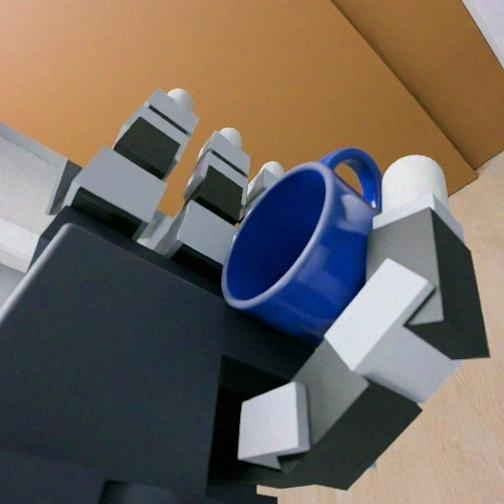

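>>> {"fn": "zoom_image", "kwargs": {
  "camera": "base_camera",
  "region": [100, 0, 600, 364]
}}

Scaled by 1.008.

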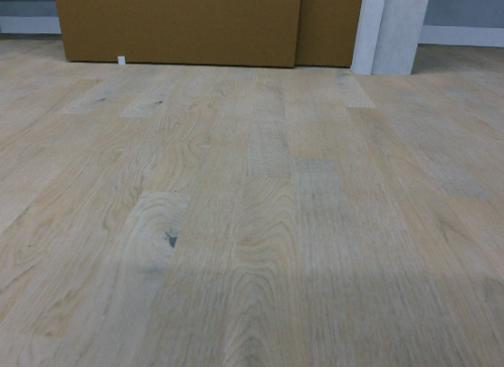

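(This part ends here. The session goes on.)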